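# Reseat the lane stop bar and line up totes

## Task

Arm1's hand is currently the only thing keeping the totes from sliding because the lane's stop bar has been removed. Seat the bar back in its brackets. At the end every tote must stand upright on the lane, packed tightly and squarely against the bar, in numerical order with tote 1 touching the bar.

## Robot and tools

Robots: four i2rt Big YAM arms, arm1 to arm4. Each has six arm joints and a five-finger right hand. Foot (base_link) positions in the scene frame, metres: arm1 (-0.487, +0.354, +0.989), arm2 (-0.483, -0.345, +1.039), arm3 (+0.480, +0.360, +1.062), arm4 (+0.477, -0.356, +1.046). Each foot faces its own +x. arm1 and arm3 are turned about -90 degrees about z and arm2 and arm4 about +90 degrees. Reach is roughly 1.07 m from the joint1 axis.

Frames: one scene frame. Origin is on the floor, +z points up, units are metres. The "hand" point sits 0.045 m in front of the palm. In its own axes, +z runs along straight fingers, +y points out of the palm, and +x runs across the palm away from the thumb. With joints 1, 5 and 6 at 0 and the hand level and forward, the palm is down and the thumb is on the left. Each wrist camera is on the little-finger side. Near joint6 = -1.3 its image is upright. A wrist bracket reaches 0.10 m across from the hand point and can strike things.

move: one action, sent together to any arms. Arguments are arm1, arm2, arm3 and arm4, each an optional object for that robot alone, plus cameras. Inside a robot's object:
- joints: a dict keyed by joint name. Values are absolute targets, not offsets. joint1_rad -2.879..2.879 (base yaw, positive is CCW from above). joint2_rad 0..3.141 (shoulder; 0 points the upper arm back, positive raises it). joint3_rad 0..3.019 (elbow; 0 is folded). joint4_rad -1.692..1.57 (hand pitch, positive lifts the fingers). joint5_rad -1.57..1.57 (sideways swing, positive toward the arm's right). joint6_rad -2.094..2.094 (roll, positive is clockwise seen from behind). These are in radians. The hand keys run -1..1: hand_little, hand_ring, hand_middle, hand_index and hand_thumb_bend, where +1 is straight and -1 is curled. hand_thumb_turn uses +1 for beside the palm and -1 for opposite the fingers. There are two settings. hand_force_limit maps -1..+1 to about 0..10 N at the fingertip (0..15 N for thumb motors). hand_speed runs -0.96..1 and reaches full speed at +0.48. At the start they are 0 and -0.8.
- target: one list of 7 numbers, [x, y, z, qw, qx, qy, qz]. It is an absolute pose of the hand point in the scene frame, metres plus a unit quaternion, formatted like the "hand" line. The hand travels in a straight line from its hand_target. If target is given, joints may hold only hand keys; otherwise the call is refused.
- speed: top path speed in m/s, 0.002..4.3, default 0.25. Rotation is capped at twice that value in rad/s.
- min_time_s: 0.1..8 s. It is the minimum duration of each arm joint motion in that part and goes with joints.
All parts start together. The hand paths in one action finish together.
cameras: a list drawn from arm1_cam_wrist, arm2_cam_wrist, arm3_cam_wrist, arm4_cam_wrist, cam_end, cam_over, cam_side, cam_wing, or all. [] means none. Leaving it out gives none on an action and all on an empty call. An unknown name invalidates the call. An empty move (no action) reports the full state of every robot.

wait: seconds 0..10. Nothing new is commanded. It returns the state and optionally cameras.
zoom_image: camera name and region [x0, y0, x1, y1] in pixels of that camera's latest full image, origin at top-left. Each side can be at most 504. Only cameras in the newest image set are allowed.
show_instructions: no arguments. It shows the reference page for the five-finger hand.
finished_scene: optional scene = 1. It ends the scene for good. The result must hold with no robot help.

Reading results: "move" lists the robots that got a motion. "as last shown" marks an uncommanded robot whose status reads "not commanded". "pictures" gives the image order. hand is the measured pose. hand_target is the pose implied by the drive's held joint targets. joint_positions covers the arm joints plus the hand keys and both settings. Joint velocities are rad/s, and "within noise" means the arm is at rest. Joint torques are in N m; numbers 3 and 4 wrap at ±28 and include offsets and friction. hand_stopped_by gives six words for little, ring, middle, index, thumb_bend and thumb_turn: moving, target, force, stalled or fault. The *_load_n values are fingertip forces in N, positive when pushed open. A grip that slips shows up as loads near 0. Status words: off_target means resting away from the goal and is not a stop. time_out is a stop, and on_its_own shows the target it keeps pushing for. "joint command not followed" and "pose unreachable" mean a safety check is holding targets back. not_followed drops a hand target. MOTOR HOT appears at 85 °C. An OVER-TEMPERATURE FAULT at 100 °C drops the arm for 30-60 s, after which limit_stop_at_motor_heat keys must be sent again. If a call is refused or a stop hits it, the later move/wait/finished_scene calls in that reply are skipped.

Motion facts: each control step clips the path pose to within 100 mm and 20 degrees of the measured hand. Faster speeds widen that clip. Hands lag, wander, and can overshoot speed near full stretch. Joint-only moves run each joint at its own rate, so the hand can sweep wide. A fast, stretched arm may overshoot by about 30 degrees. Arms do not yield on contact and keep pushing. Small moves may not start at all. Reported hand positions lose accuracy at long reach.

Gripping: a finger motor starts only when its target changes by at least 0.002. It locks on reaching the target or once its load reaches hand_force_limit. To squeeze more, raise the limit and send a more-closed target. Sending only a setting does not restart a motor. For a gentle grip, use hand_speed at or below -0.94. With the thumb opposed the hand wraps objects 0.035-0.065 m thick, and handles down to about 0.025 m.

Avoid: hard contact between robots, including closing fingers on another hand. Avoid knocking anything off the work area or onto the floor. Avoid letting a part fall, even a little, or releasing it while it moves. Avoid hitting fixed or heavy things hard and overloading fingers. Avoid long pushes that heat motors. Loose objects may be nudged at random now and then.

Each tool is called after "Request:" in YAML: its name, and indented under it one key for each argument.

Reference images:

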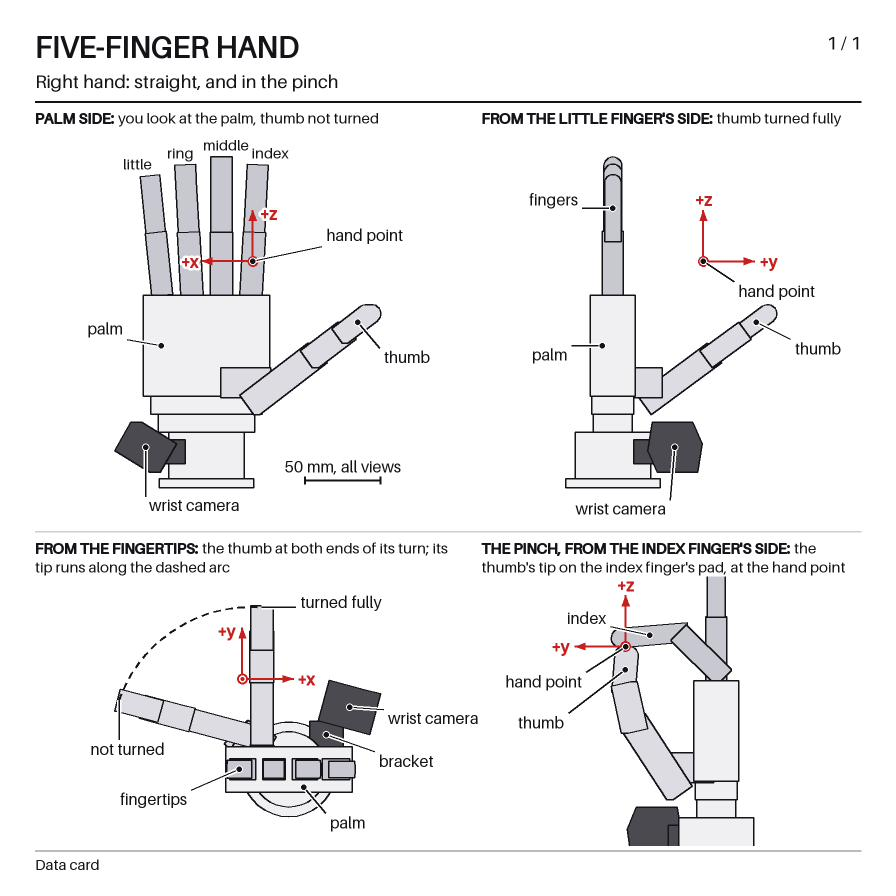

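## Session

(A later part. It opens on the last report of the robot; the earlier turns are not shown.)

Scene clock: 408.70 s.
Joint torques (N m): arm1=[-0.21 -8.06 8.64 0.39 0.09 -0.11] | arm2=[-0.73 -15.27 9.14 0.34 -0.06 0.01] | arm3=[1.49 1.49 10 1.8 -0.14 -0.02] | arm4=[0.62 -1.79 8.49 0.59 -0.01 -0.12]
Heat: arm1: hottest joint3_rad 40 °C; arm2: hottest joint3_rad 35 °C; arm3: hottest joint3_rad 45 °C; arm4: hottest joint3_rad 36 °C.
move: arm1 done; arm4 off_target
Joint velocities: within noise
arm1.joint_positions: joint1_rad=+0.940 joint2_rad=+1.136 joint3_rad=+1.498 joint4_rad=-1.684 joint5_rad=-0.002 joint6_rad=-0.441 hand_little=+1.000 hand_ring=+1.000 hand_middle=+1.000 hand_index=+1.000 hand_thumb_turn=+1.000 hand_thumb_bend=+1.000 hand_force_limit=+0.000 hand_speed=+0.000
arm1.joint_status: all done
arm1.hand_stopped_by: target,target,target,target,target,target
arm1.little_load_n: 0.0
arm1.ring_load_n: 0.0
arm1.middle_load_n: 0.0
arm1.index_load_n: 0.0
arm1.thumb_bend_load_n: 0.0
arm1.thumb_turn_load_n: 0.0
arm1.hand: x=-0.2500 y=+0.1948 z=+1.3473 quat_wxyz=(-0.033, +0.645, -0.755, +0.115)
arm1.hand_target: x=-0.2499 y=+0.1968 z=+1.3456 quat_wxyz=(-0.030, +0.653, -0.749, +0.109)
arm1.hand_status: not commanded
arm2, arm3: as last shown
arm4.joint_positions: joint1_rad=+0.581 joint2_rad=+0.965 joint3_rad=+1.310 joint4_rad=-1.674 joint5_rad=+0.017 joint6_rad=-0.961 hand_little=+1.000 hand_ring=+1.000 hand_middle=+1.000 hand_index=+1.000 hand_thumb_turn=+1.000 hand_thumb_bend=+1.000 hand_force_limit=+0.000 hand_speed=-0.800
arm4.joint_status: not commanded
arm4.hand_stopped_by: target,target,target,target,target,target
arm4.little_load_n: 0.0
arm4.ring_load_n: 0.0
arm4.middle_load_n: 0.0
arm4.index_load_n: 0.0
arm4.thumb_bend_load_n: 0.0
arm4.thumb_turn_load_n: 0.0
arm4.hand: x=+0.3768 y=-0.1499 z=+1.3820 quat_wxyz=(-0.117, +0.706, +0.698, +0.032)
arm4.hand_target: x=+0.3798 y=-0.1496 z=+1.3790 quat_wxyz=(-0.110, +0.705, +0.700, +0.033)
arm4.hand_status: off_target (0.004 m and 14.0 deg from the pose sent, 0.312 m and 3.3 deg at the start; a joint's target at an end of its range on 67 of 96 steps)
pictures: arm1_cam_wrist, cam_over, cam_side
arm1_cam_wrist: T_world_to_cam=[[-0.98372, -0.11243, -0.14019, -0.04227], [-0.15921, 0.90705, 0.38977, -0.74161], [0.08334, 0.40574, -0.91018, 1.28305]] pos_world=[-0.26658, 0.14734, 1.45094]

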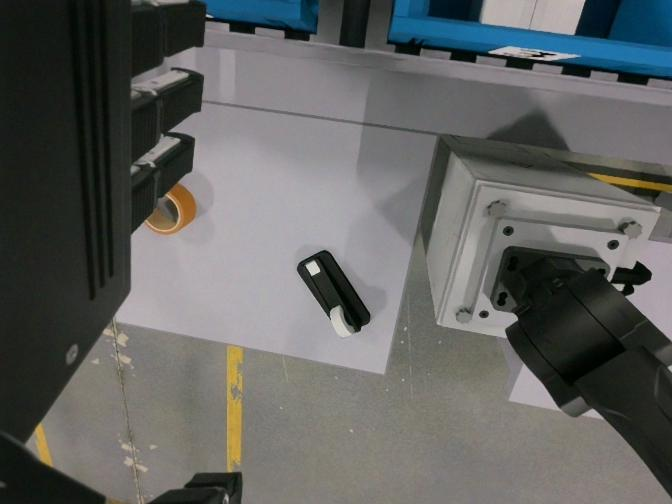

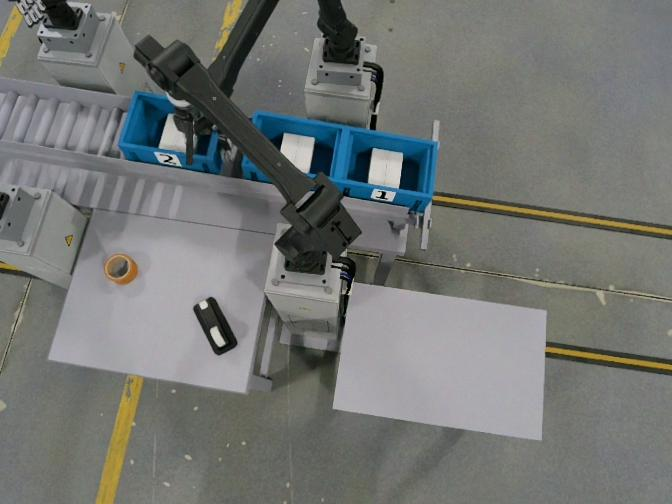

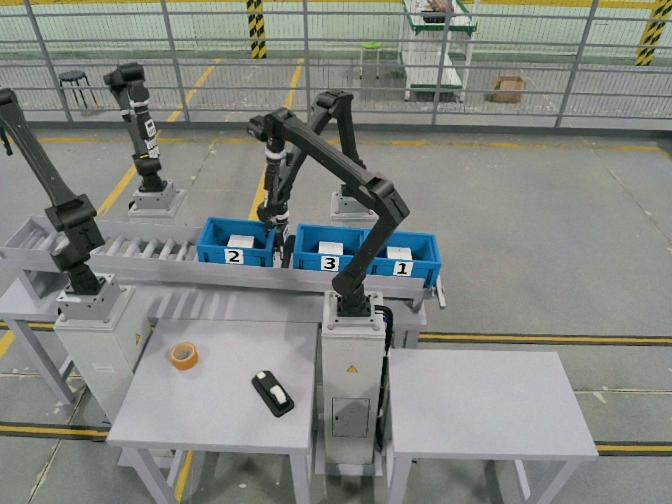

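Request:
move:
  arm1: {"target": [0.19, 0.03, 1.20, 0, 0.7071, -0.7071, 0], "speed": 0.25, "joints": {"hand_speed": 0.0, "hand_thumb_turn": -1}}
  cameras: ["cam_over", "arm1_cam_wrist"]

Request:
zoom_image:
  camera: "arm1_cam_wrist"
  region: [140, 0, 480, 280]

Scene clock: 412.73 s.
Joint torques (N m): arm1=[0.32 -27.81 12.18 1.2 -0.09 -0.1] | arm2=[-0.62 -15.27 9.13 0.35 -0.05 0.04] | arm3=[1.26 1.61 9.98 1.78 -0.11 -0.06] | arm4=[0.56 -2.14 8.49 0.5 -0.03 -0.13]
Heat: arm1: hottest joint3_rad 41 °C; arm2: hottest joint3_rad 35 °C; arm3: hottest joint3_rad 45 °C; arm4: hottest joint3_rad 35 °C.
move: arm1 off_target
Joint velocities: within noise
arm1.joint_positions: joint1_rad=+1.077 joint2_rad=+2.452 joint3_rad=+2.885 joint4_rad=-1.635 joint5_rad=+0.004 joint6_rad=-0.434 hand_little=+1.000 hand_ring=+1.000 hand_middle=+1.000 hand_index=+1.000 hand_thumb_turn=-1.000 hand_thumb_bend=+1.000 hand_force_limit=+0.000 hand_speed=+0.000
arm1.joint_status: all done
arm1.hand_stopped_by: target,target,target,target,target,target
arm1.little_load_n: 0.0
arm1.ring_load_n: 0.0
arm1.middle_load_n: 0.0
arm1.index_load_n: 0.0
arm1.thumb_bend_load_n: -0.5
arm1.thumb_turn_load_n: 0.0
arm1.hand: x=+0.1762 y=+0.0262 z=+1.1858 quat_wxyz=(-0.058, +0.686, -0.705, +0.168)
arm1.hand_target: x=+0.1881 y=+0.0310 z=+1.1995 quat_wxyz=(-0.068, +0.691, -0.694, +0.192)
arm1.hand_status: off_target (0.020 m and 20.6 deg from the pose sent, 0.492 m and 16.3 deg at the start; pose on its path clipped on 19 of 86 steps; a joint's target at an end of its range on 47 of 86 steps)
arm2, arm3, arm4: as last shown
arm2.index_load_n: -0.5
arm2.thumb_bend_load_n: 3.5
pictures: arm1_cam_wrist, cam_over
arm1_cam_wrist: T_world_to_cam=[[-0.9419, -0.24762, -0.22696, 0.43451], [-0.31079, 0.89879, 0.30918, -0.33538], [0.12743, 0.36176, -0.92352, 1.17816]] pos_world=[0.1549, -0.01718, 1.29037]

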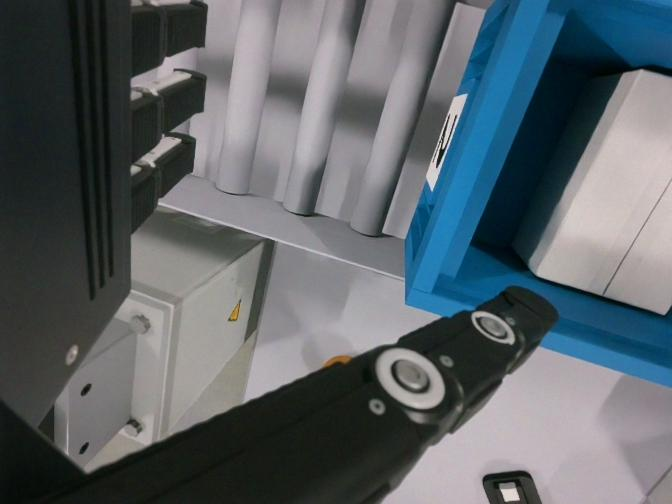

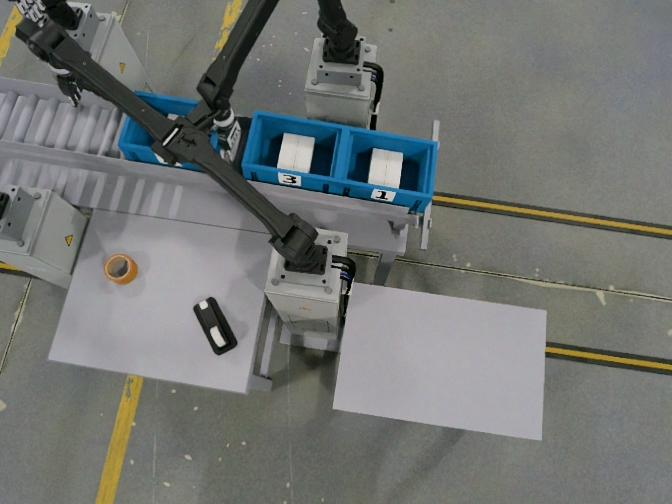

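Scaled by 1.482 from the camera's image (finer frame: 960x720).

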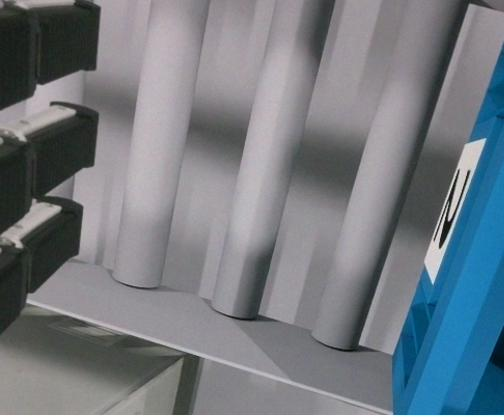

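Request:
move:
  arm2: {"target": [-0.133, -0.012, 1.022, 0, 0.7660, 0.6428, 0], "speed": 0.04}
  cameras: ["arm2_cam_wrist"]

Request:
move:
  arm2: {"target": [-0.133, -0.012, 1.034, 0, 0.7660, 0.6428, 0], "speed": 0.04}
  cameras: ["arm2_cam_wrist"]

Scene clock: 419.77 s.
Joint torques (N m): arm1=[0.09 -28.04 12.31 1.21 -0.08 -0.1] | arm2=[-0.26 -16.62 9.74 -0.01 0.18 0.03] | arm3=[1.26 1.44 9.95 1.8 -0.14 -0.04] | arm4=[0.62 -1.79 8.55 0.65 0.01 -0.17]
Heat: arm1: hottest joint3_rad 41 °C; arm2: hottest joint3_rad 35 °C; arm3: hottest joint3_rad 45 °C; arm4: hottest joint3_rad 35 °C.
move: arm2 off_target
Joint velocities: within noise
arm1, arm3, arm4: as last shown
arm1.middle_load_n: -0.5
arm1.thumb_bend_load_n: 0.0
arm2.joint_positions: joint1_rad=-0.720 joint2_rad=+1.824 joint3_rad=+1.116 joint4_rad=-0.907 joint5_rad=-0.014 joint6_rad=-2.064 hand_little=+1.000 hand_ring=+0.000 hand_middle=+0.000 hand_index=+0.000 hand_thumb_turn=-1.000 hand_thumb_bend=+0.429 hand_force_limit=-0.200 hand_speed=-0.900
arm2.joint_status: not commanded
arm2.hand_stopped_by: target,target,target,target,force,target
arm2.little_load_n: 0.0
arm2.ring_load_n: 0.0
arm2.middle_load_n: 0.5
arm2.index_load_n: 0.0
arm2.thumb_bend_load_n: 1.0
arm2.thumb_turn_load_n: -0.5
arm2.hand: x=-0.1448 y=-0.0240 z=+1.0073 quat_wxyz=(+0.002, +0.767, +0.641, -0.017)
arm2.hand_target: x=-0.1334 y=-0.0123 z=+1.0222 quat_wxyz=(+0.000, +0.766, +0.643, +0.000)
arm2.hand_status: off_target (0.022 m and 1.9 deg from the pose sent, 0.020 m and 1.1 deg at the start)
arm2_cam_wrist: T_world_to_cam=[[0.99839, 0.0555, 0.01161, 0.13404], [0.03985, -0.83241, 0.55273, -0.57177], [0.04034, -0.55138, -0.83328, 0.94672]] pos_world=[-0.14923, 0.03862, 1.10336]

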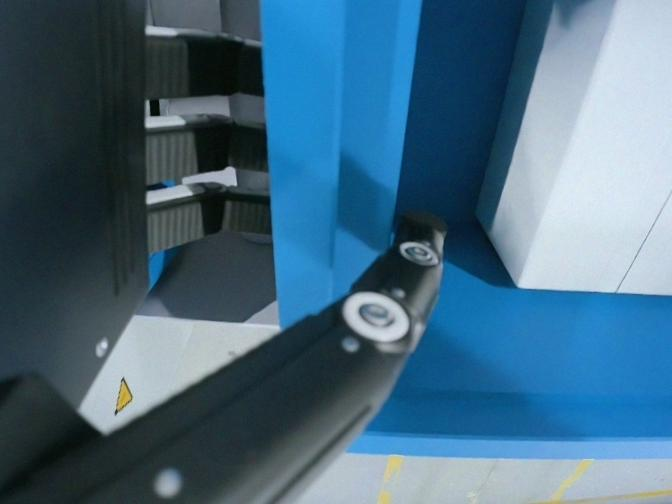

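Scene clock: 420.73 s.
Joint torques (N m): arm1=[0.15 -28.04 12.31 1.21 -0.09 -0.1] | arm2=[-0.85 -17.44 10.3 0.01 0.29 0.03] | arm3=[1.38 1.73 9.98 1.81 -0.13 -0.02] | arm4=[-0.44 -2.02 8.49 0.47 -0.02 -0.11]
Heat: arm1: hottest joint3_rad 41 °C; arm2: hottest joint3_rad 35 °C; arm3: hottest joint3_rad 45 °C; arm4: hottest joint3_rad 35 °C.
move: arm2 off_target
Joint velocities: within noise
arm1, arm4: as last shown
arm1.little_load_n: 0.5
arm1.middle_load_n: 0.0
arm2.joint_positions: joint1_rad=-0.720 joint2_rad=+1.817 joint3_rad=+1.119 joint4_rad=-0.938 joint5_rad=-0.016 joint6_rad=-2.064 hand_little=+1.000 hand_ring=+0.000 hand_middle=+0.000 hand_index=+0.000 hand_thumb_turn=-1.000 hand_thumb_bend=+0.428 hand_force_limit=-0.200 hand_speed=-0.900
arm2.joint_status: not commanded
arm2.hand_stopped_by: target,target,target,target,force,target
arm2.little_load_n: 0.0
arm2.ring_load_n: 0.0
arm2.middle_load_n: 1.5
arm2.index_load_n: 1.0
arm2.thumb_bend_load_n: 0.0
arm2.thumb_turn_load_n: 0.0
arm2.hand: x=-0.1485 y=-0.0279 z=+1.0117 quat_wxyz=(+0.003, +0.767, +0.641, -0.026)
arm2.hand_target: x=-0.1337 y=-0.0127 z=+1.0342 quat_wxyz=(+0.000, +0.766, +0.643, +0.000)
arm2.hand_status: off_target (0.031 m and 3.1 deg from the pose sent, 0.032 m and 1.9 deg at the start)
arm3.joint_positions: joint1_rad=+0.859 joint2_rad=+0.647 joint3_rad=+1.405 joint4_rad=-1.258 joint5_rad=-0.253 joint6_rad=-1.430 hand_little=+1.000 hand_ring=+1.000 hand_middle=+1.000 hand_index=+1.000 hand_thumb_turn=+1.000 hand_thumb_bend=+1.000 hand_force_limit=+0.000 hand_speed=-0.800
arm3.joint_status: not commanded
arm3.hand_stopped_by: target,target,target,target,target,target
arm3.little_load_n: 0.0
arm3.ring_load_n: 0.0
arm3.middle_load_n: 0.0
arm3.index_load_n: 0.0
arm3.thumb_bend_load_n: 0.0
arm3.thumb_turn_load_n: 0.0
arm3.hand: x=+0.6672 y=+0.1753 z=+1.5705 quat_wxyz=(+0.036, +0.799, -0.304, +0.517)
arm3.hand_target: x=+0.6666 y=+0.1756 z=+1.5831 quat_wxyz=(+0.041, +0.793, -0.300, +0.528)
arm3.hand_status: not commanded
arm4.thumb_turn_load_n: -0.5
arm2_cam_wrist: T_world_to_cam=[[0.99847, 0.05522, -0.00268, 0.15226], [0.04712, -0.82461, 0.56374, -0.58718], [0.02892, -0.563, -0.82595, 0.93895]] pos_world=[-0.15151, 0.03603, 1.10695]

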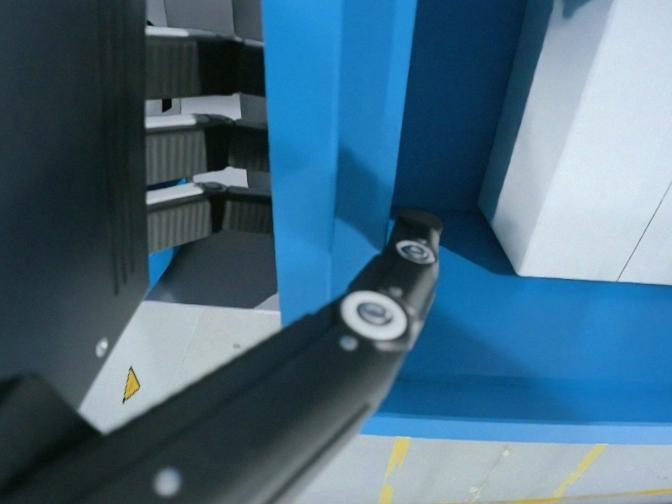

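Request:
move:
  arm2: {"target": [-0.133, -0.012, 1.05, 0, 0.7660, 0.6428, 0], "speed": 0.04}
  cameras: ["arm2_cam_wrist", "cam_side"]

Request:
zoom_image:
  camera: "cam_side"
  region: [180, 180, 360, 300]

Scene clock: 422.77 s.
Joint torques (N m): arm1=[0.09 -28.1 12.3 1.2 -0.09 -0.1] | arm2=[-0.67 -19.14 11.14 -0.18 0.38 0.1] | arm3=[1.14 1.79 10.04 1.7 -0.12 -0.03] | arm4=[-0.09 -1.73 8.54 0.47 0 -0.11]
Heat: arm1: hottest joint3_rad 41 °C; arm2: hottest joint3_rad 35 °C; arm3: hottest joint3_rad 45 °C; arm4: hottest joint3_rad 35 °C.
move: arm2 off_target
Joint velocities: within noise
arm1, arm3, arm4: as last shown
arm1.little_load_n: 0.0
arm2.joint_positions: joint1_rad=-0.720 joint2_rad=+1.807 joint3_rad=+1.123 joint4_rad=-0.972 joint5_rad=-0.019 joint6_rad=-2.069 hand_little=+1.000 hand_ring=+0.000 hand_middle=+0.000 hand_index=+0.000 hand_thumb_turn=-1.000 hand_thumb_bend=+0.428 hand_force_limit=-0.200 hand_speed=-0.900
arm2.joint_status: not commanded
arm2.hand_stopped_by: target,target,target,target,force,target
arm2.little_load_n: 0.0
arm2.ring_load_n: 1.5
arm2.middle_load_n: 1.5
arm2.index_load_n: 2.0
arm2.thumb_bend_load_n: 0.0
arm2.thumb_turn_load_n: 0.0
arm2.hand: x=-0.1522 y=-0.0318 z=+1.0176 quat_wxyz=(+0.003, +0.765, +0.643, -0.037)
arm2.hand_target: x=-0.1341 y=-0.0132 z=+1.0502 quat_wxyz=(+0.000, +0.766, +0.643, +0.000)
arm2.hand_status: off_target (0.043 m and 4.2 deg from the pose sent, 0.044 m and 3.0 deg at the start)
arm4.thumb_turn_load_n: 0.0
arm2_cam_wrist: T_world_to_cam=[[0.99805, 0.05964, -0.0186, 0.17259], [0.05949, -0.81623, 0.57465, -0.60243], [0.01909, -0.57464, -0.81819, 0.932]] pos_world=[-0.1542, 0.03355, 1.11194]

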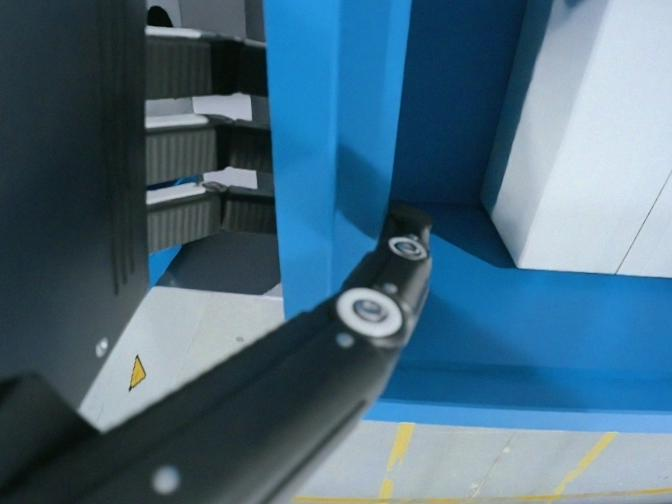

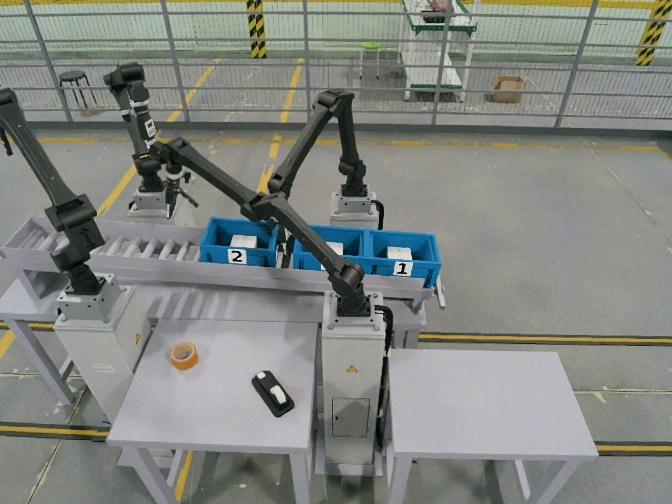

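Scaled by 2.800 from the camera's image (finer frame: 960x720).

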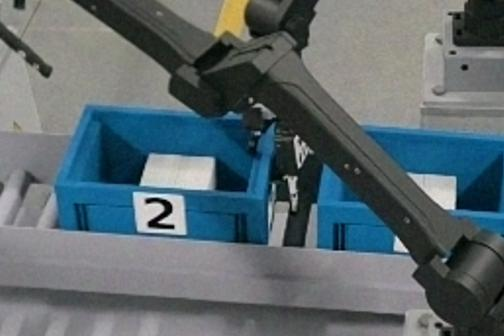

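Request:
move:
  arm2: {"target": [-0.137, -0.012, 1.020, 0, 0.7660, 0.6428, 0], "speed": 0.04}
  arm1: {"target": [0.05, 0.022, 1.20, 0, 0.7071, -0.7071, 0], "speed": 0.15}

Request:
move:
  arm1: {"target": [0.16, 0.022, 1.12, 0, 0.7071, -0.7071, 0], "speed": 0.15}
  cameras: ["arm1_cam_wrist", "cam_over", "arm2_cam_wrist"]

Request:
zoom_image:
  camera: "arm1_cam_wrist"
  region: [240, 0, 560, 320]

Scene clock: 440.30 s.
Joint torques (N m): arm1=[-1.67 -26.64 8.54 0.09 0.11 -0.11] | arm2=[0.09 -15.33 8.44 1.26 0.12 0.14] | arm3=[1.2 1.61 10.04 1.78 -0.13 -0.03] | arm4=[0.67 -1.85 8.68 0.65 0.04 -0.15]
Heat: arm1: hottest joint3_rad 42 °C; arm2: hottest joint3_rad 37 °C; arm3: hottest joint3_rad 45 °C; arm4: hottest joint3_rad 34 °C.
move: arm1 off_target; arm2 off_target
Joint velocities: within noise
arm1.joint_positions: joint1_rad=+1.005 joint2_rad=+2.187 joint3_rad=+2.414 joint4_rad=-1.683 joint5_rad=-0.001 joint6_rad=-0.535 hand_little=+1.000 hand_ring=+1.000 hand_middle=+1.000 hand_index=+1.000 hand_thumb_turn=-1.000 hand_thumb_bend=+1.000 hand_force_limit=+0.000 hand_speed=+0.000
arm1.joint_status: not commanded
arm1.hand_stopped_by: target,target,target,target,target,target
arm1.little_load_n: 0.0
arm1.ring_load_n: 0.0
arm1.middle_load_n: 0.0
arm1.index_load_n: 0.0
arm1.thumb_bend_load_n: 0.0
arm1.thumb_turn_load_n: 0.0
arm1.hand: x=+0.0570 y=+0.0275 z=+1.1944 quat_wxyz=(-0.014, +0.707, -0.705, +0.050)
arm1.hand_target: x=+0.0496 y=+0.0224 z=+1.1993 quat_wxyz=(-0.012, +0.706, -0.706, +0.050)
arm1.hand_status: off_target (0.010 m and 6.0 deg from the pose sent, 0.127 m and 20.6 deg at the start; a joint's target at an end of its range on 50 of 59 steps)
arm2.joint_positions: joint1_rad=-0.720 joint2_rad=+1.807 joint3_rad=+1.123 joint4_rad=-0.936 joint5_rad=-0.013 joint6_rad=-2.068 hand_little=+1.000 hand_ring=+0.000 hand_middle=+0.000 hand_index=+0.000 hand_thumb_turn=-1.000 hand_thumb_bend=+0.428 hand_force_limit=-0.200 hand_speed=-0.900
arm2.joint_status: not commanded
arm2.hand_stopped_by: target,target,target,target,force,target
arm2.little_load_n: 0.0
arm2.ring_load_n: 1.5
arm2.middle_load_n: 0.5
arm2.index_load_n: 0.0
arm2.thumb_bend_load_n: 0.0
arm2.thumb_turn_load_n: 0.0
arm2.hand: x=-0.1453 y=-0.0248 z=+1.0173 quat_wxyz=(+0.003, +0.766, +0.643, -0.018)
arm2.hand_target: x=-0.1373 y=-0.0121 z=+1.0204 quat_wxyz=(+0.000, +0.766, +0.643, +0.000)
arm2.hand_status: off_target (0.016 m and 2.1 deg from the pose sent, 0.025 m and 4.2 deg at the start)
arm3, arm4: as last shown
arm3.little_load_n: 0.5
pictures: none

Scene clock: 442.07 s.
Joint torques (N m): arm1=[-0.09 -27.75 12.46 0.25 0.01 0.1] | arm2=[0.09 -15.09 8.31 1.25 0.11 0.12] | arm3=[1.08 1.67 10 1.77 -0.13 -0.04] | arm4=[0.32 -2.55 8.5 0.49 0.01 -0.21]
Heat: arm1: hottest joint3_rad 43 °C; arm2: hottest joint3_rad 37 °C; arm3: hottest joint3_rad 45 °C; arm4: hottest joint3_rad 34 °C.
move: arm1 off_target
Joint velocities: within noise
arm1.joint_positions: joint1_rad=+1.058 joint2_rad=+2.523 joint3_rad=+2.827 joint4_rad=-1.684 joint5_rad=+0.003 joint6_rad=-0.482 hand_little=+1.000 hand_ring=+1.000 hand_middle=+1.000 hand_index=+1.000 hand_thumb_turn=-1.000 hand_thumb_bend=+1.000 hand_force_limit=+0.000 hand_speed=+0.000
arm1.joint_status: not commanded
arm1.hand_stopped_by: target,target,target,target,target,target
arm1.little_load_n: 0.0
arm1.ring_load_n: 0.0
arm1.middle_load_n: 0.0
arm1.index_load_n: 0.0
arm1.thumb_bend_load_n: 0.0
arm1.thumb_turn_load_n: 0.0
arm1.hand: x=+0.1511 y=+0.0198 z=+1.1148 quat_wxyz=(-0.027, +0.705, -0.703, +0.087)
arm1.hand_target: x=+0.1587 y=+0.0226 z=+1.1194 quat_wxyz=(-0.031, +0.704, -0.703, +0.097)
arm1.hand_status: off_target (0.011 m and 10.4 deg from the pose sent, 0.127 m and 6.0 deg at the start; a joint's target at an end of its range on 53 of 53 steps)
arm2, arm3, arm4: as last shown
arm3.little_load_n: 0.0
arm4.thumb_turn_load_n: -0.5
pictures: arm1_cam_wrist, arm2_cam_wrist, cam_over
arm1_cam_wrist: T_world_to_cam=[[-0.96057, -0.26342, -0.08895, 0.24227], [-0.27605, 0.86542, 0.41814, -0.44147], [-0.03317, 0.42621, -0.90402, 1.11928]] pos_world=[0.14797, -0.03117, 1.21799]
arm2_cam_wrist: T_world_to_cam=[[0.99819, 0.05931, 0.00985, 0.13634], [0.04384, -0.83024, 0.55568, -0.58034], [0.04113, -0.55424, -0.83134, 0.9527]] pos_world=[-0.14983, 0.03812, 1.11316]

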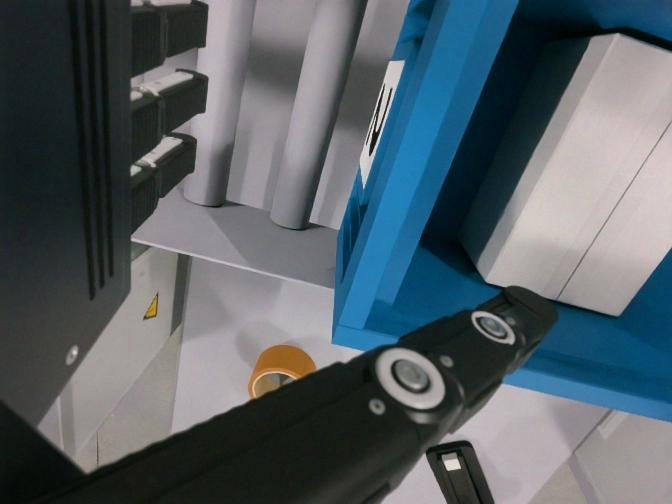

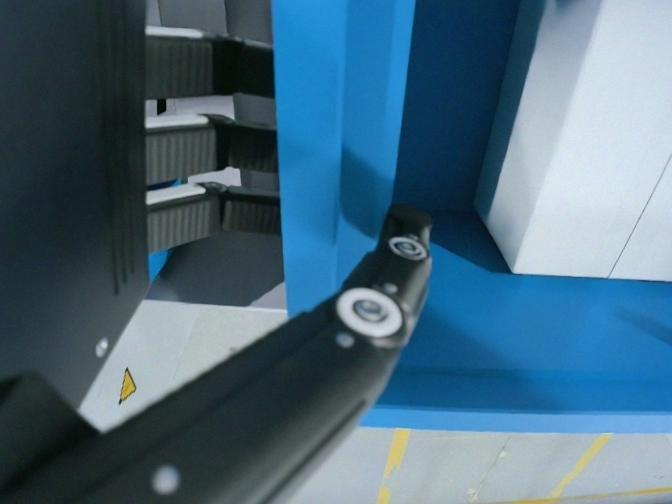

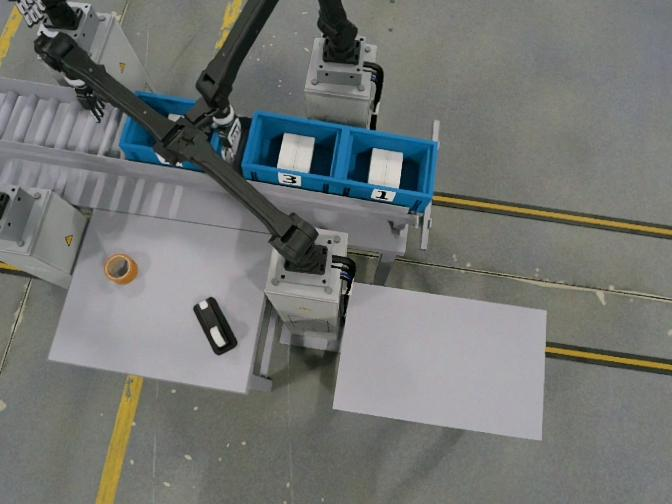

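Scaled by 1.575 from the camera's image (finer frame: 960x720).

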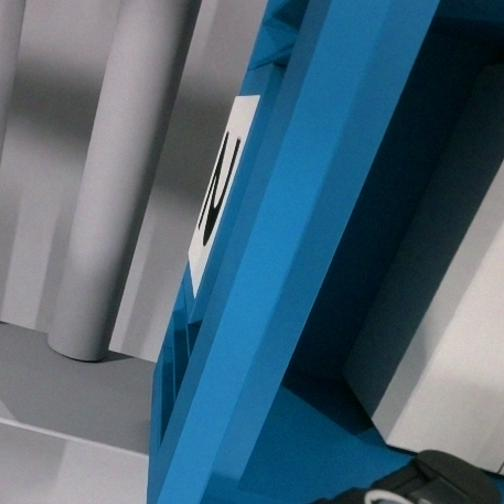

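Request:
move:
  arm2: {"target": [-0.160, -0.010, 1.006, 0, 0.7660, 0.6428, 0], "speed": 0.04}
  cameras: ["arm2_cam_wrist", "arm1_cam_wrist", "cam_over"]

Request:
zoom_image:
  camera: "cam_over"
  region: [180, 80, 300, 200]

Scene clock: 444.47 s.
Joint torques (N m): arm1=[-0.26 -27.81 12.46 0.25 0.01 0.11] | arm2=[-0.03 -14.92 6.05 1.05 0.15 0.2] | arm3=[1.38 1.61 9.99 1.83 -0.14 -0.03] | arm4=[-0.15 -1.67 8.62 0.51 -0.04 -0.13]
Heat: arm1: hottest joint3_rad 43 °C; arm2: hottest joint3_rad 37 °C; arm3: hottest joint3_rad 45 °C; arm4: hottest joint3_rad 34 °C.
move: arm2 done
Joint velocities: within noise
arm1, arm3, arm4: as last shown
arm2.joint_positions: joint1_rad=-0.676 joint2_rad=+1.807 joint3_rad=+1.098 joint4_rad=-0.880 joint5_rad=-0.014 joint6_rad=-2.031 hand_little=+1.000 hand_ring=+0.000 hand_middle=+0.000 hand_index=+0.000 hand_thumb_turn=-1.000 hand_thumb_bend=+0.428 hand_force_limit=-0.200 hand_speed=-0.900
arm2.joint_status: not commanded
arm2.hand_stopped_by: target,target,target,target,force,target
arm2.little_load_n: 0.0
arm2.ring_load_n: 0.0
arm2.middle_load_n: 0.0
arm2.index_load_n: 0.0
arm2.thumb_bend_load_n: 0.0
arm2.thumb_turn_load_n: 0.0
arm2.hand: x=-0.1598 y=-0.0107 z=+1.0094 quat_wxyz=(+0.000, +0.764, +0.646, -0.004)
arm2.hand_target: x=-0.1599 y=-0.0099 z=+1.0060 quat_wxyz=(+0.000, +0.766, +0.643, +0.000)
arm2.hand_status: done (0.004 m and 0.6 deg from the pose sent, 0.024 m and 2.1 deg at the start)
arm4.thumb_turn_load_n: 0.0
pictures: arm1_cam_wrist, arm2_cam_wrist, cam_over
arm1_cam_wrist: T_world_to_cam=[[-0.96057, -0.26342, -0.08895, 0.24227], [-0.27605, 0.86542, 0.41814, -0.44147], [-0.03317, 0.42621, -0.90402, 1.11928]] pos_world=[0.14797, -0.03117, 1.21799]
arm2_cam_wrist: T_world_to_cam=[[0.99738, 0.06604, 0.02953, 0.13006], [0.0399, -0.84263, 0.53701, -0.54549], [0.06034, -0.53443, -0.84306, 0.96967]] pos_world=[-0.16647, 0.04998, 1.10658]

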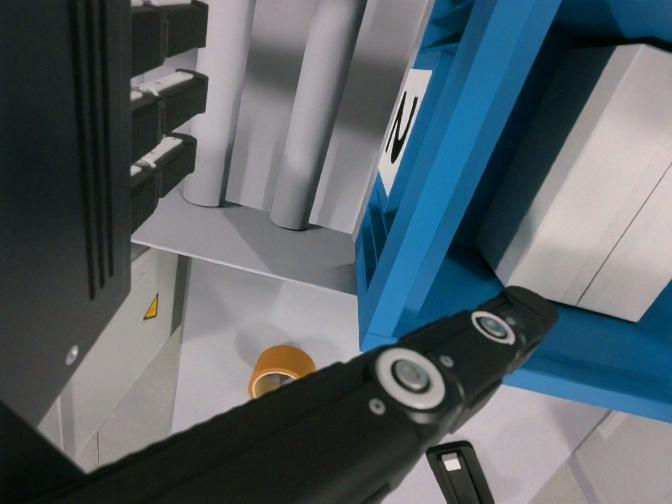

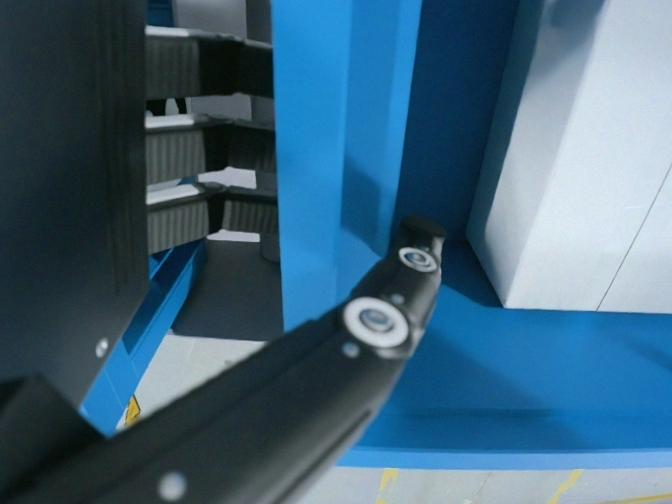

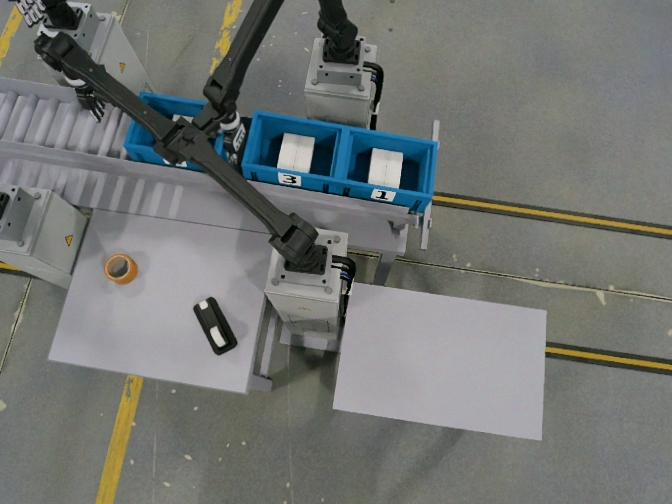

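Scaled by 4.200 from the camera's image (finer frame: 960x720).

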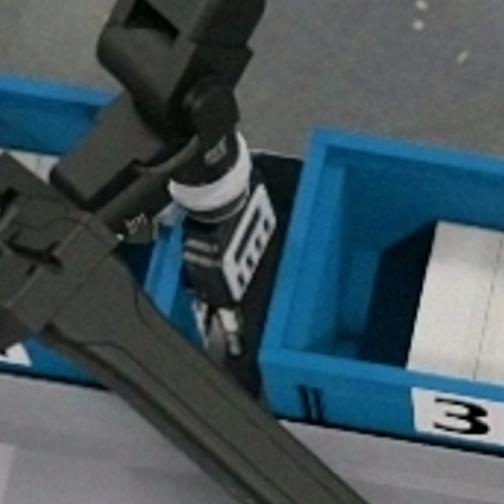

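Request:
move:
  arm2: {"target": [-0.173, -0.010, 1.006, 0, 0.7660, 0.6428, 0], "speed": 0.04}
  cameras: ["arm2_cam_wrist", "arm1_cam_wrist", "cam_over"]

Request:
zoom_image:
  camera: "arm1_cam_wrist"
  region: [280, 0, 600, 360]

Scene clock: 446.60 s.
Joint torques (N m): arm1=[-0.21 -27.81 12.46 0.24 0.02 0.11] | arm2=[0.03 -15.97 5.68 1.03 0.04 0.21] | arm3=[1.49 1.67 10.1 1.77 -0.14 -0.04] | arm4=[-0.32 -1.73 8.57 0.62 -0.06 -0.11]
Heat: arm1: hottest joint3_rad 44 °C; arm2: hottest joint3_rad 37 °C; arm3: hottest joint3_rad 45 °C; arm4: hottest joint3_rad 34 °C.
move: arm2 done
Joint velocities: within noise
arm1, arm3: as last shown
arm2.joint_positions: joint1_rad=-0.655 joint2_rad=+1.800 joint3_rad=+1.079 joint4_rad=-0.871 joint5_rad=-0.011 joint6_rad=-2.009 hand_little=+1.000 hand_ring=+0.000 hand_middle=+0.000 hand_index=+0.000 hand_thumb_turn=-1.000 hand_thumb_bend=+0.429 hand_force_limit=-0.200 hand_speed=-0.900
arm2.joint_status: not commanded
arm2.hand_stopped_by: target,target,target,target,force,target
arm2.little_load_n: 0.0
arm2.ring_load_n: 0.0
arm2.middle_load_n: 0.0
arm2.index_load_n: 0.0
arm2.thumb_bend_load_n: 2.5
arm2.thumb_turn_load_n: 0.0
arm2.hand: x=-0.1710 y=-0.0107 z=+1.0072 quat_wxyz=(+0.001, +0.764, +0.645, -0.005)
arm2.hand_target: x=-0.1729 y=-0.0099 z=+1.0061 quat_wxyz=(+0.000, +0.766, +0.643, +0.000)
arm2.hand_status: done (0.002 m and 0.7 deg from the pose sent, 0.014 m and 0.7 deg at the start)
arm4.joint_positions: joint1_rad=+0.581 joint2_rad=+0.965 joint3_rad=+1.310 joint4_rad=-1.674 joint5_rad=+0.017 joint6_rad=-0.961 hand_little=+1.000 hand_ring=+1.000 hand_middle=+1.000 hand_index=+1.000 hand_thumb_turn=+1.000 hand_thumb_bend=+1.000 hand_force_limit=+0.000 hand_speed=-0.800
arm4.joint_status: not commanded
arm4.hand_stopped_by: target,target,target,target,target,target
arm4.little_load_n: 0.0
arm4.ring_load_n: 0.0
arm4.middle_load_n: 0.0
arm4.index_load_n: 0.0
arm4.thumb_bend_load_n: 0.0
arm4.thumb_turn_load_n: 0.0
arm4.hand: x=+0.3768 y=-0.1499 z=+1.3820 quat_wxyz=(-0.117, +0.706, +0.698, +0.032)
arm4.hand_target: x=+0.3798 y=-0.1496 z=+1.3790 quat_wxyz=(-0.110, +0.705, +0.700, +0.033)
arm4.hand_status: not commanded
pictures: arm1_cam_wrist, arm2_cam_wrist, cam_over
arm1_cam_wrist: T_world_to_cam=[[-0.96057, -0.26342, -0.08895, 0.24227], [-0.27605, 0.86542, 0.41814, -0.44147], [-0.03317, 0.42621, -0.90402, 1.11928]] pos_world=[0.14797, -0.03117, 1.21799]
arm2_cam_wrist: T_world_to_cam=[[0.99747, 0.0646, 0.02979, 0.14106], [0.0383, -0.84059, 0.54031, -0.54744], [0.05995, -0.5378, -0.84094, 0.96629]] pos_world=[-0.17767, 0.05039, 1.10417]

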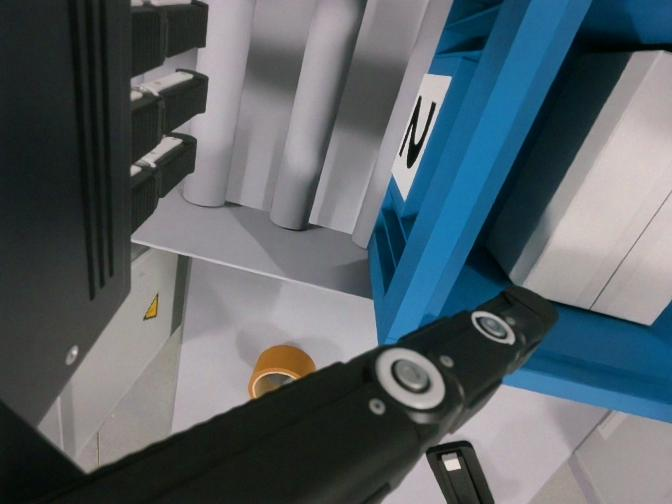

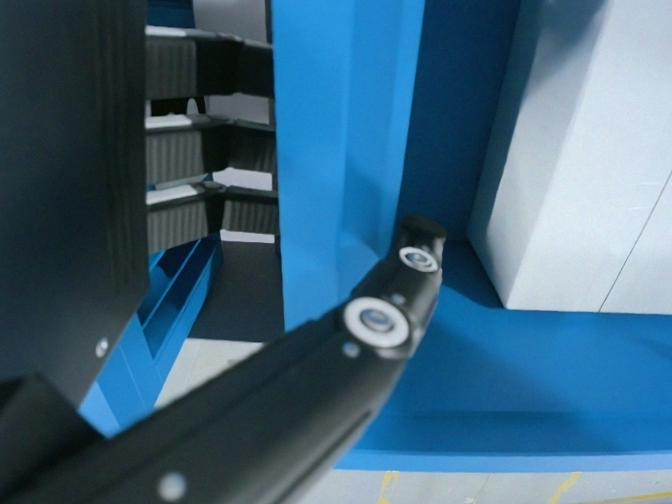

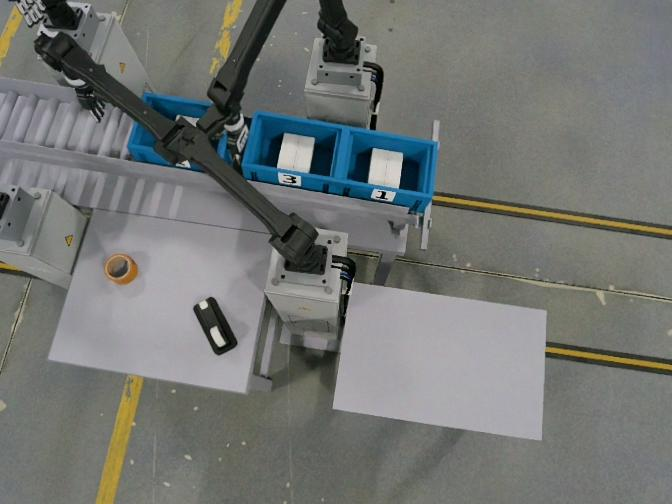

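Scaled by 1.400 from the camera's image (finer frame: 960x720).

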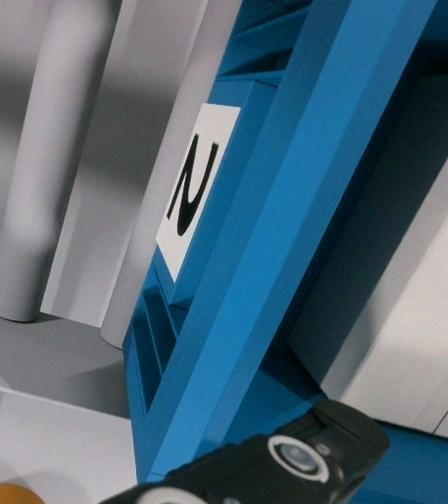

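Request:
move:
  arm1: {"target": [0.145, 0.024, 1.075, 0, 0.7071, -0.7071, 0], "speed": 0.12}
  cameras: ["arm1_cam_wrist"]

Request:
zoom_image:
  camera: "arm1_cam_wrist"
  region: [240, 0, 560, 360]

Scene clock: 452.50 s.
Joint torques (N m): arm1=[-0.85 -28.45 8.76 0.16 -0.04 0.04] | arm2=[-0.32 -15.68 5.63 1.05 0.02 0.2] | arm3=[1.14 1.67 10.06 1.83 -0.12 -0.03] | arm4=[-0.15 -1.2 8.68 0.62 0.05 -0.17]
Heat: arm1: hottest joint3_rad 45 °C; arm2: hottest joint3_rad 36 °C; arm3: hottest joint3_rad 45 °C; arm4: hottest joint3_rad 34 °C.
move: arm1 off_target
Joint velocities: within noise
arm1.joint_positions: joint1_rad=+1.058 joint2_rad=+2.548 joint3_rad=+2.797 joint4_rad=-1.684 joint5_rad=+0.003 joint6_rad=-0.482 hand_little=+1.000 hand_ring=+1.000 hand_middle=+1.000 hand_index=+1.000 hand_thumb_turn=-1.000 hand_thumb_bend=+1.000 hand_force_limit=+0.000 hand_speed=+0.000
arm1.joint_status: not commanded
arm1.hand_stopped_by: target,target,target,target,target,target
arm1.little_load_n: 0.0
arm1.ring_load_n: 0.0
arm1.middle_load_n: 0.0
arm1.index_load_n: 0.0
arm1.thumb_bend_load_n: 0.0
arm1.thumb_turn_load_n: 0.0
arm1.hand: x=+0.1461 y=+0.0225 z=+1.0871 quat_wxyz=(-0.018, +0.707, -0.705, +0.061)
arm1.hand_target: x=+0.1441 y=+0.0244 z=+1.0748 quat_wxyz=(-0.015, +0.706, -0.706, +0.048)
arm1.hand_status: off_target (0.012 m and 7.3 deg from the pose sent, 0.041 m and 10.4 deg at the start; a joint's target at an end of its range on 43 of 45 steps)
arm2, arm3, arm4: as last shown
arm2.little_load_n: -0.5
arm2.index_load_n: 0.5
arm2.thumb_bend_load_n: 2.0
arm1_cam_wrist: T_world_to_cam=[[-0.96392, -0.26171, -0.04868, 0.19246], [-0.25484, 0.85436, 0.45292, -0.47425], [-0.07694, 0.44898, -0.89022, 1.08393]] pos_world=[0.14806, -0.03111, 1.1891]

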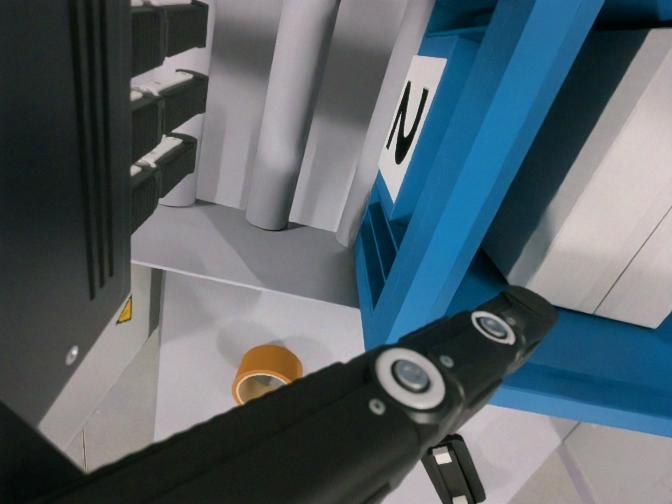

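Scaled by 1.400 from the camera's image (finer frame: 960x720).

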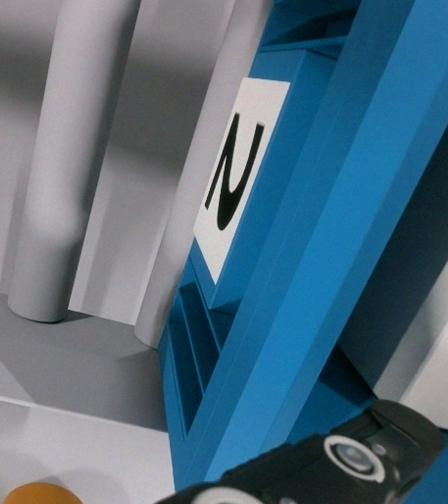

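Request:
move:
  arm1: {"target": [0.142, 0.024, 1.03, 0, 0.7071, -0.7071, 0], "speed": 0.08}
  cameras: ["arm1_cam_wrist", "cam_over", "cam_side"]

Request:
zoom_image:
  camera: "arm1_cam_wrist"
  region: [240, 0, 560, 360]

Scene clock: 458.03 s.
Joint torques (N m): arm1=[-0.97 -29.33 9.7 0.02 -0.06 0.02] | arm2=[-0.09 -15.91 5.59 0.95 0.05 0.21] | arm3=[1.32 1.85 10 1.76 -0.12 -0.04] | arm4=[0.97 -2.26 8.62 0.55 0.02 -0.11]
Heat: arm1: hottest joint3_rad 45 °C; arm2: hottest joint3_rad 36 °C; arm3: hottest joint3_rad 45 °C; arm4: hottest joint3_rad 34 °C.
move: arm1 off_target
Joint velocities: within noise
arm1.joint_positions: joint1_rad=+1.058 joint2_rad=+2.624 joint3_rad=+2.797 joint4_rad=-1.684 joint5_rad=+0.003 joint6_rad=-0.482 hand_little=+1.000 hand_ring=+1.000 hand_middle=+1.000 hand_index=+1.000 hand_thumb_turn=-1.000 hand_thumb_bend=+1.000 hand_force_limit=+0.000 hand_speed=+0.000
arm1.joint_status: not commanded
arm1.hand_stopped_by: target,target,target,target,target,target
arm1.little_load_n: 0.0
arm1.ring_load_n: 0.0
arm1.middle_load_n: 0.0
arm1.index_load_n: 0.0
arm1.thumb_bend_load_n: 0.0
arm1.thumb_turn_load_n: 0.0
arm1.hand: x=+0.1422 y=+0.0246 z=+1.0345 quat_wxyz=(-0.007, +0.708, -0.706, +0.024)
arm1.hand_target: x=+0.1412 y=+0.0243 z=+1.0296 quat_wxyz=(-0.006, +0.707, -0.707, +0.020)
arm1.hand_status: off_target (0.005 m and 2.9 deg from the pose sent, 0.057 m and 7.2 deg at the start; a joint's target at an end of its range on 37 of 37 steps)
arm2, arm3, arm4: as last shown
arm2.little_load_n: 0.0
arm2.index_load_n: 0.0
arm2.thumb_bend_load_n: 2.5
arm1_cam_wrist: T_world_to_cam=[[-0.96528, -0.26112, 0.00746, 0.1288], [-0.22272, 0.83758, 0.49886, -0.50494], [-0.13651, 0.47987, -0.86665, 1.0191]] pos_world=[0.15099, -0.03248, 1.13414]

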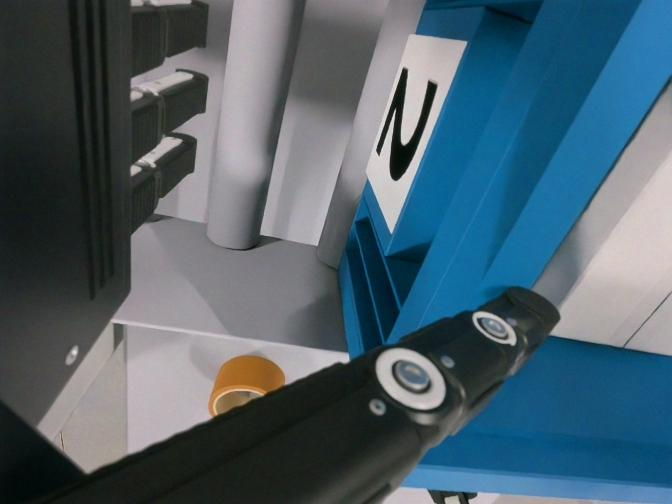

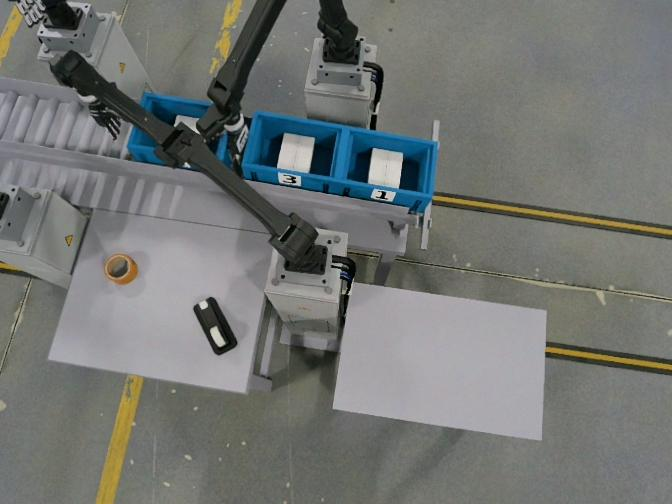

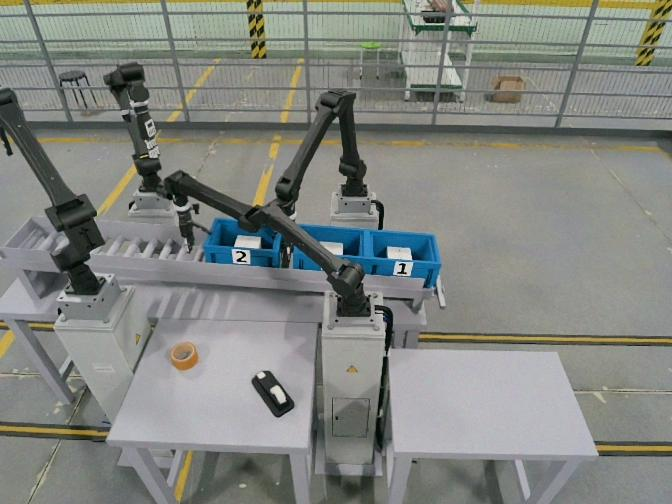

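Scaled by 1.400 from the camera's image (finer frame: 960x720).

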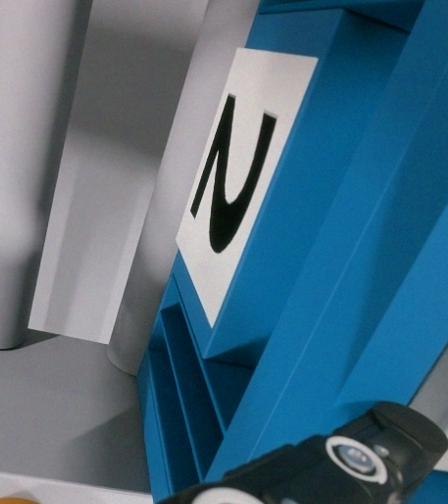

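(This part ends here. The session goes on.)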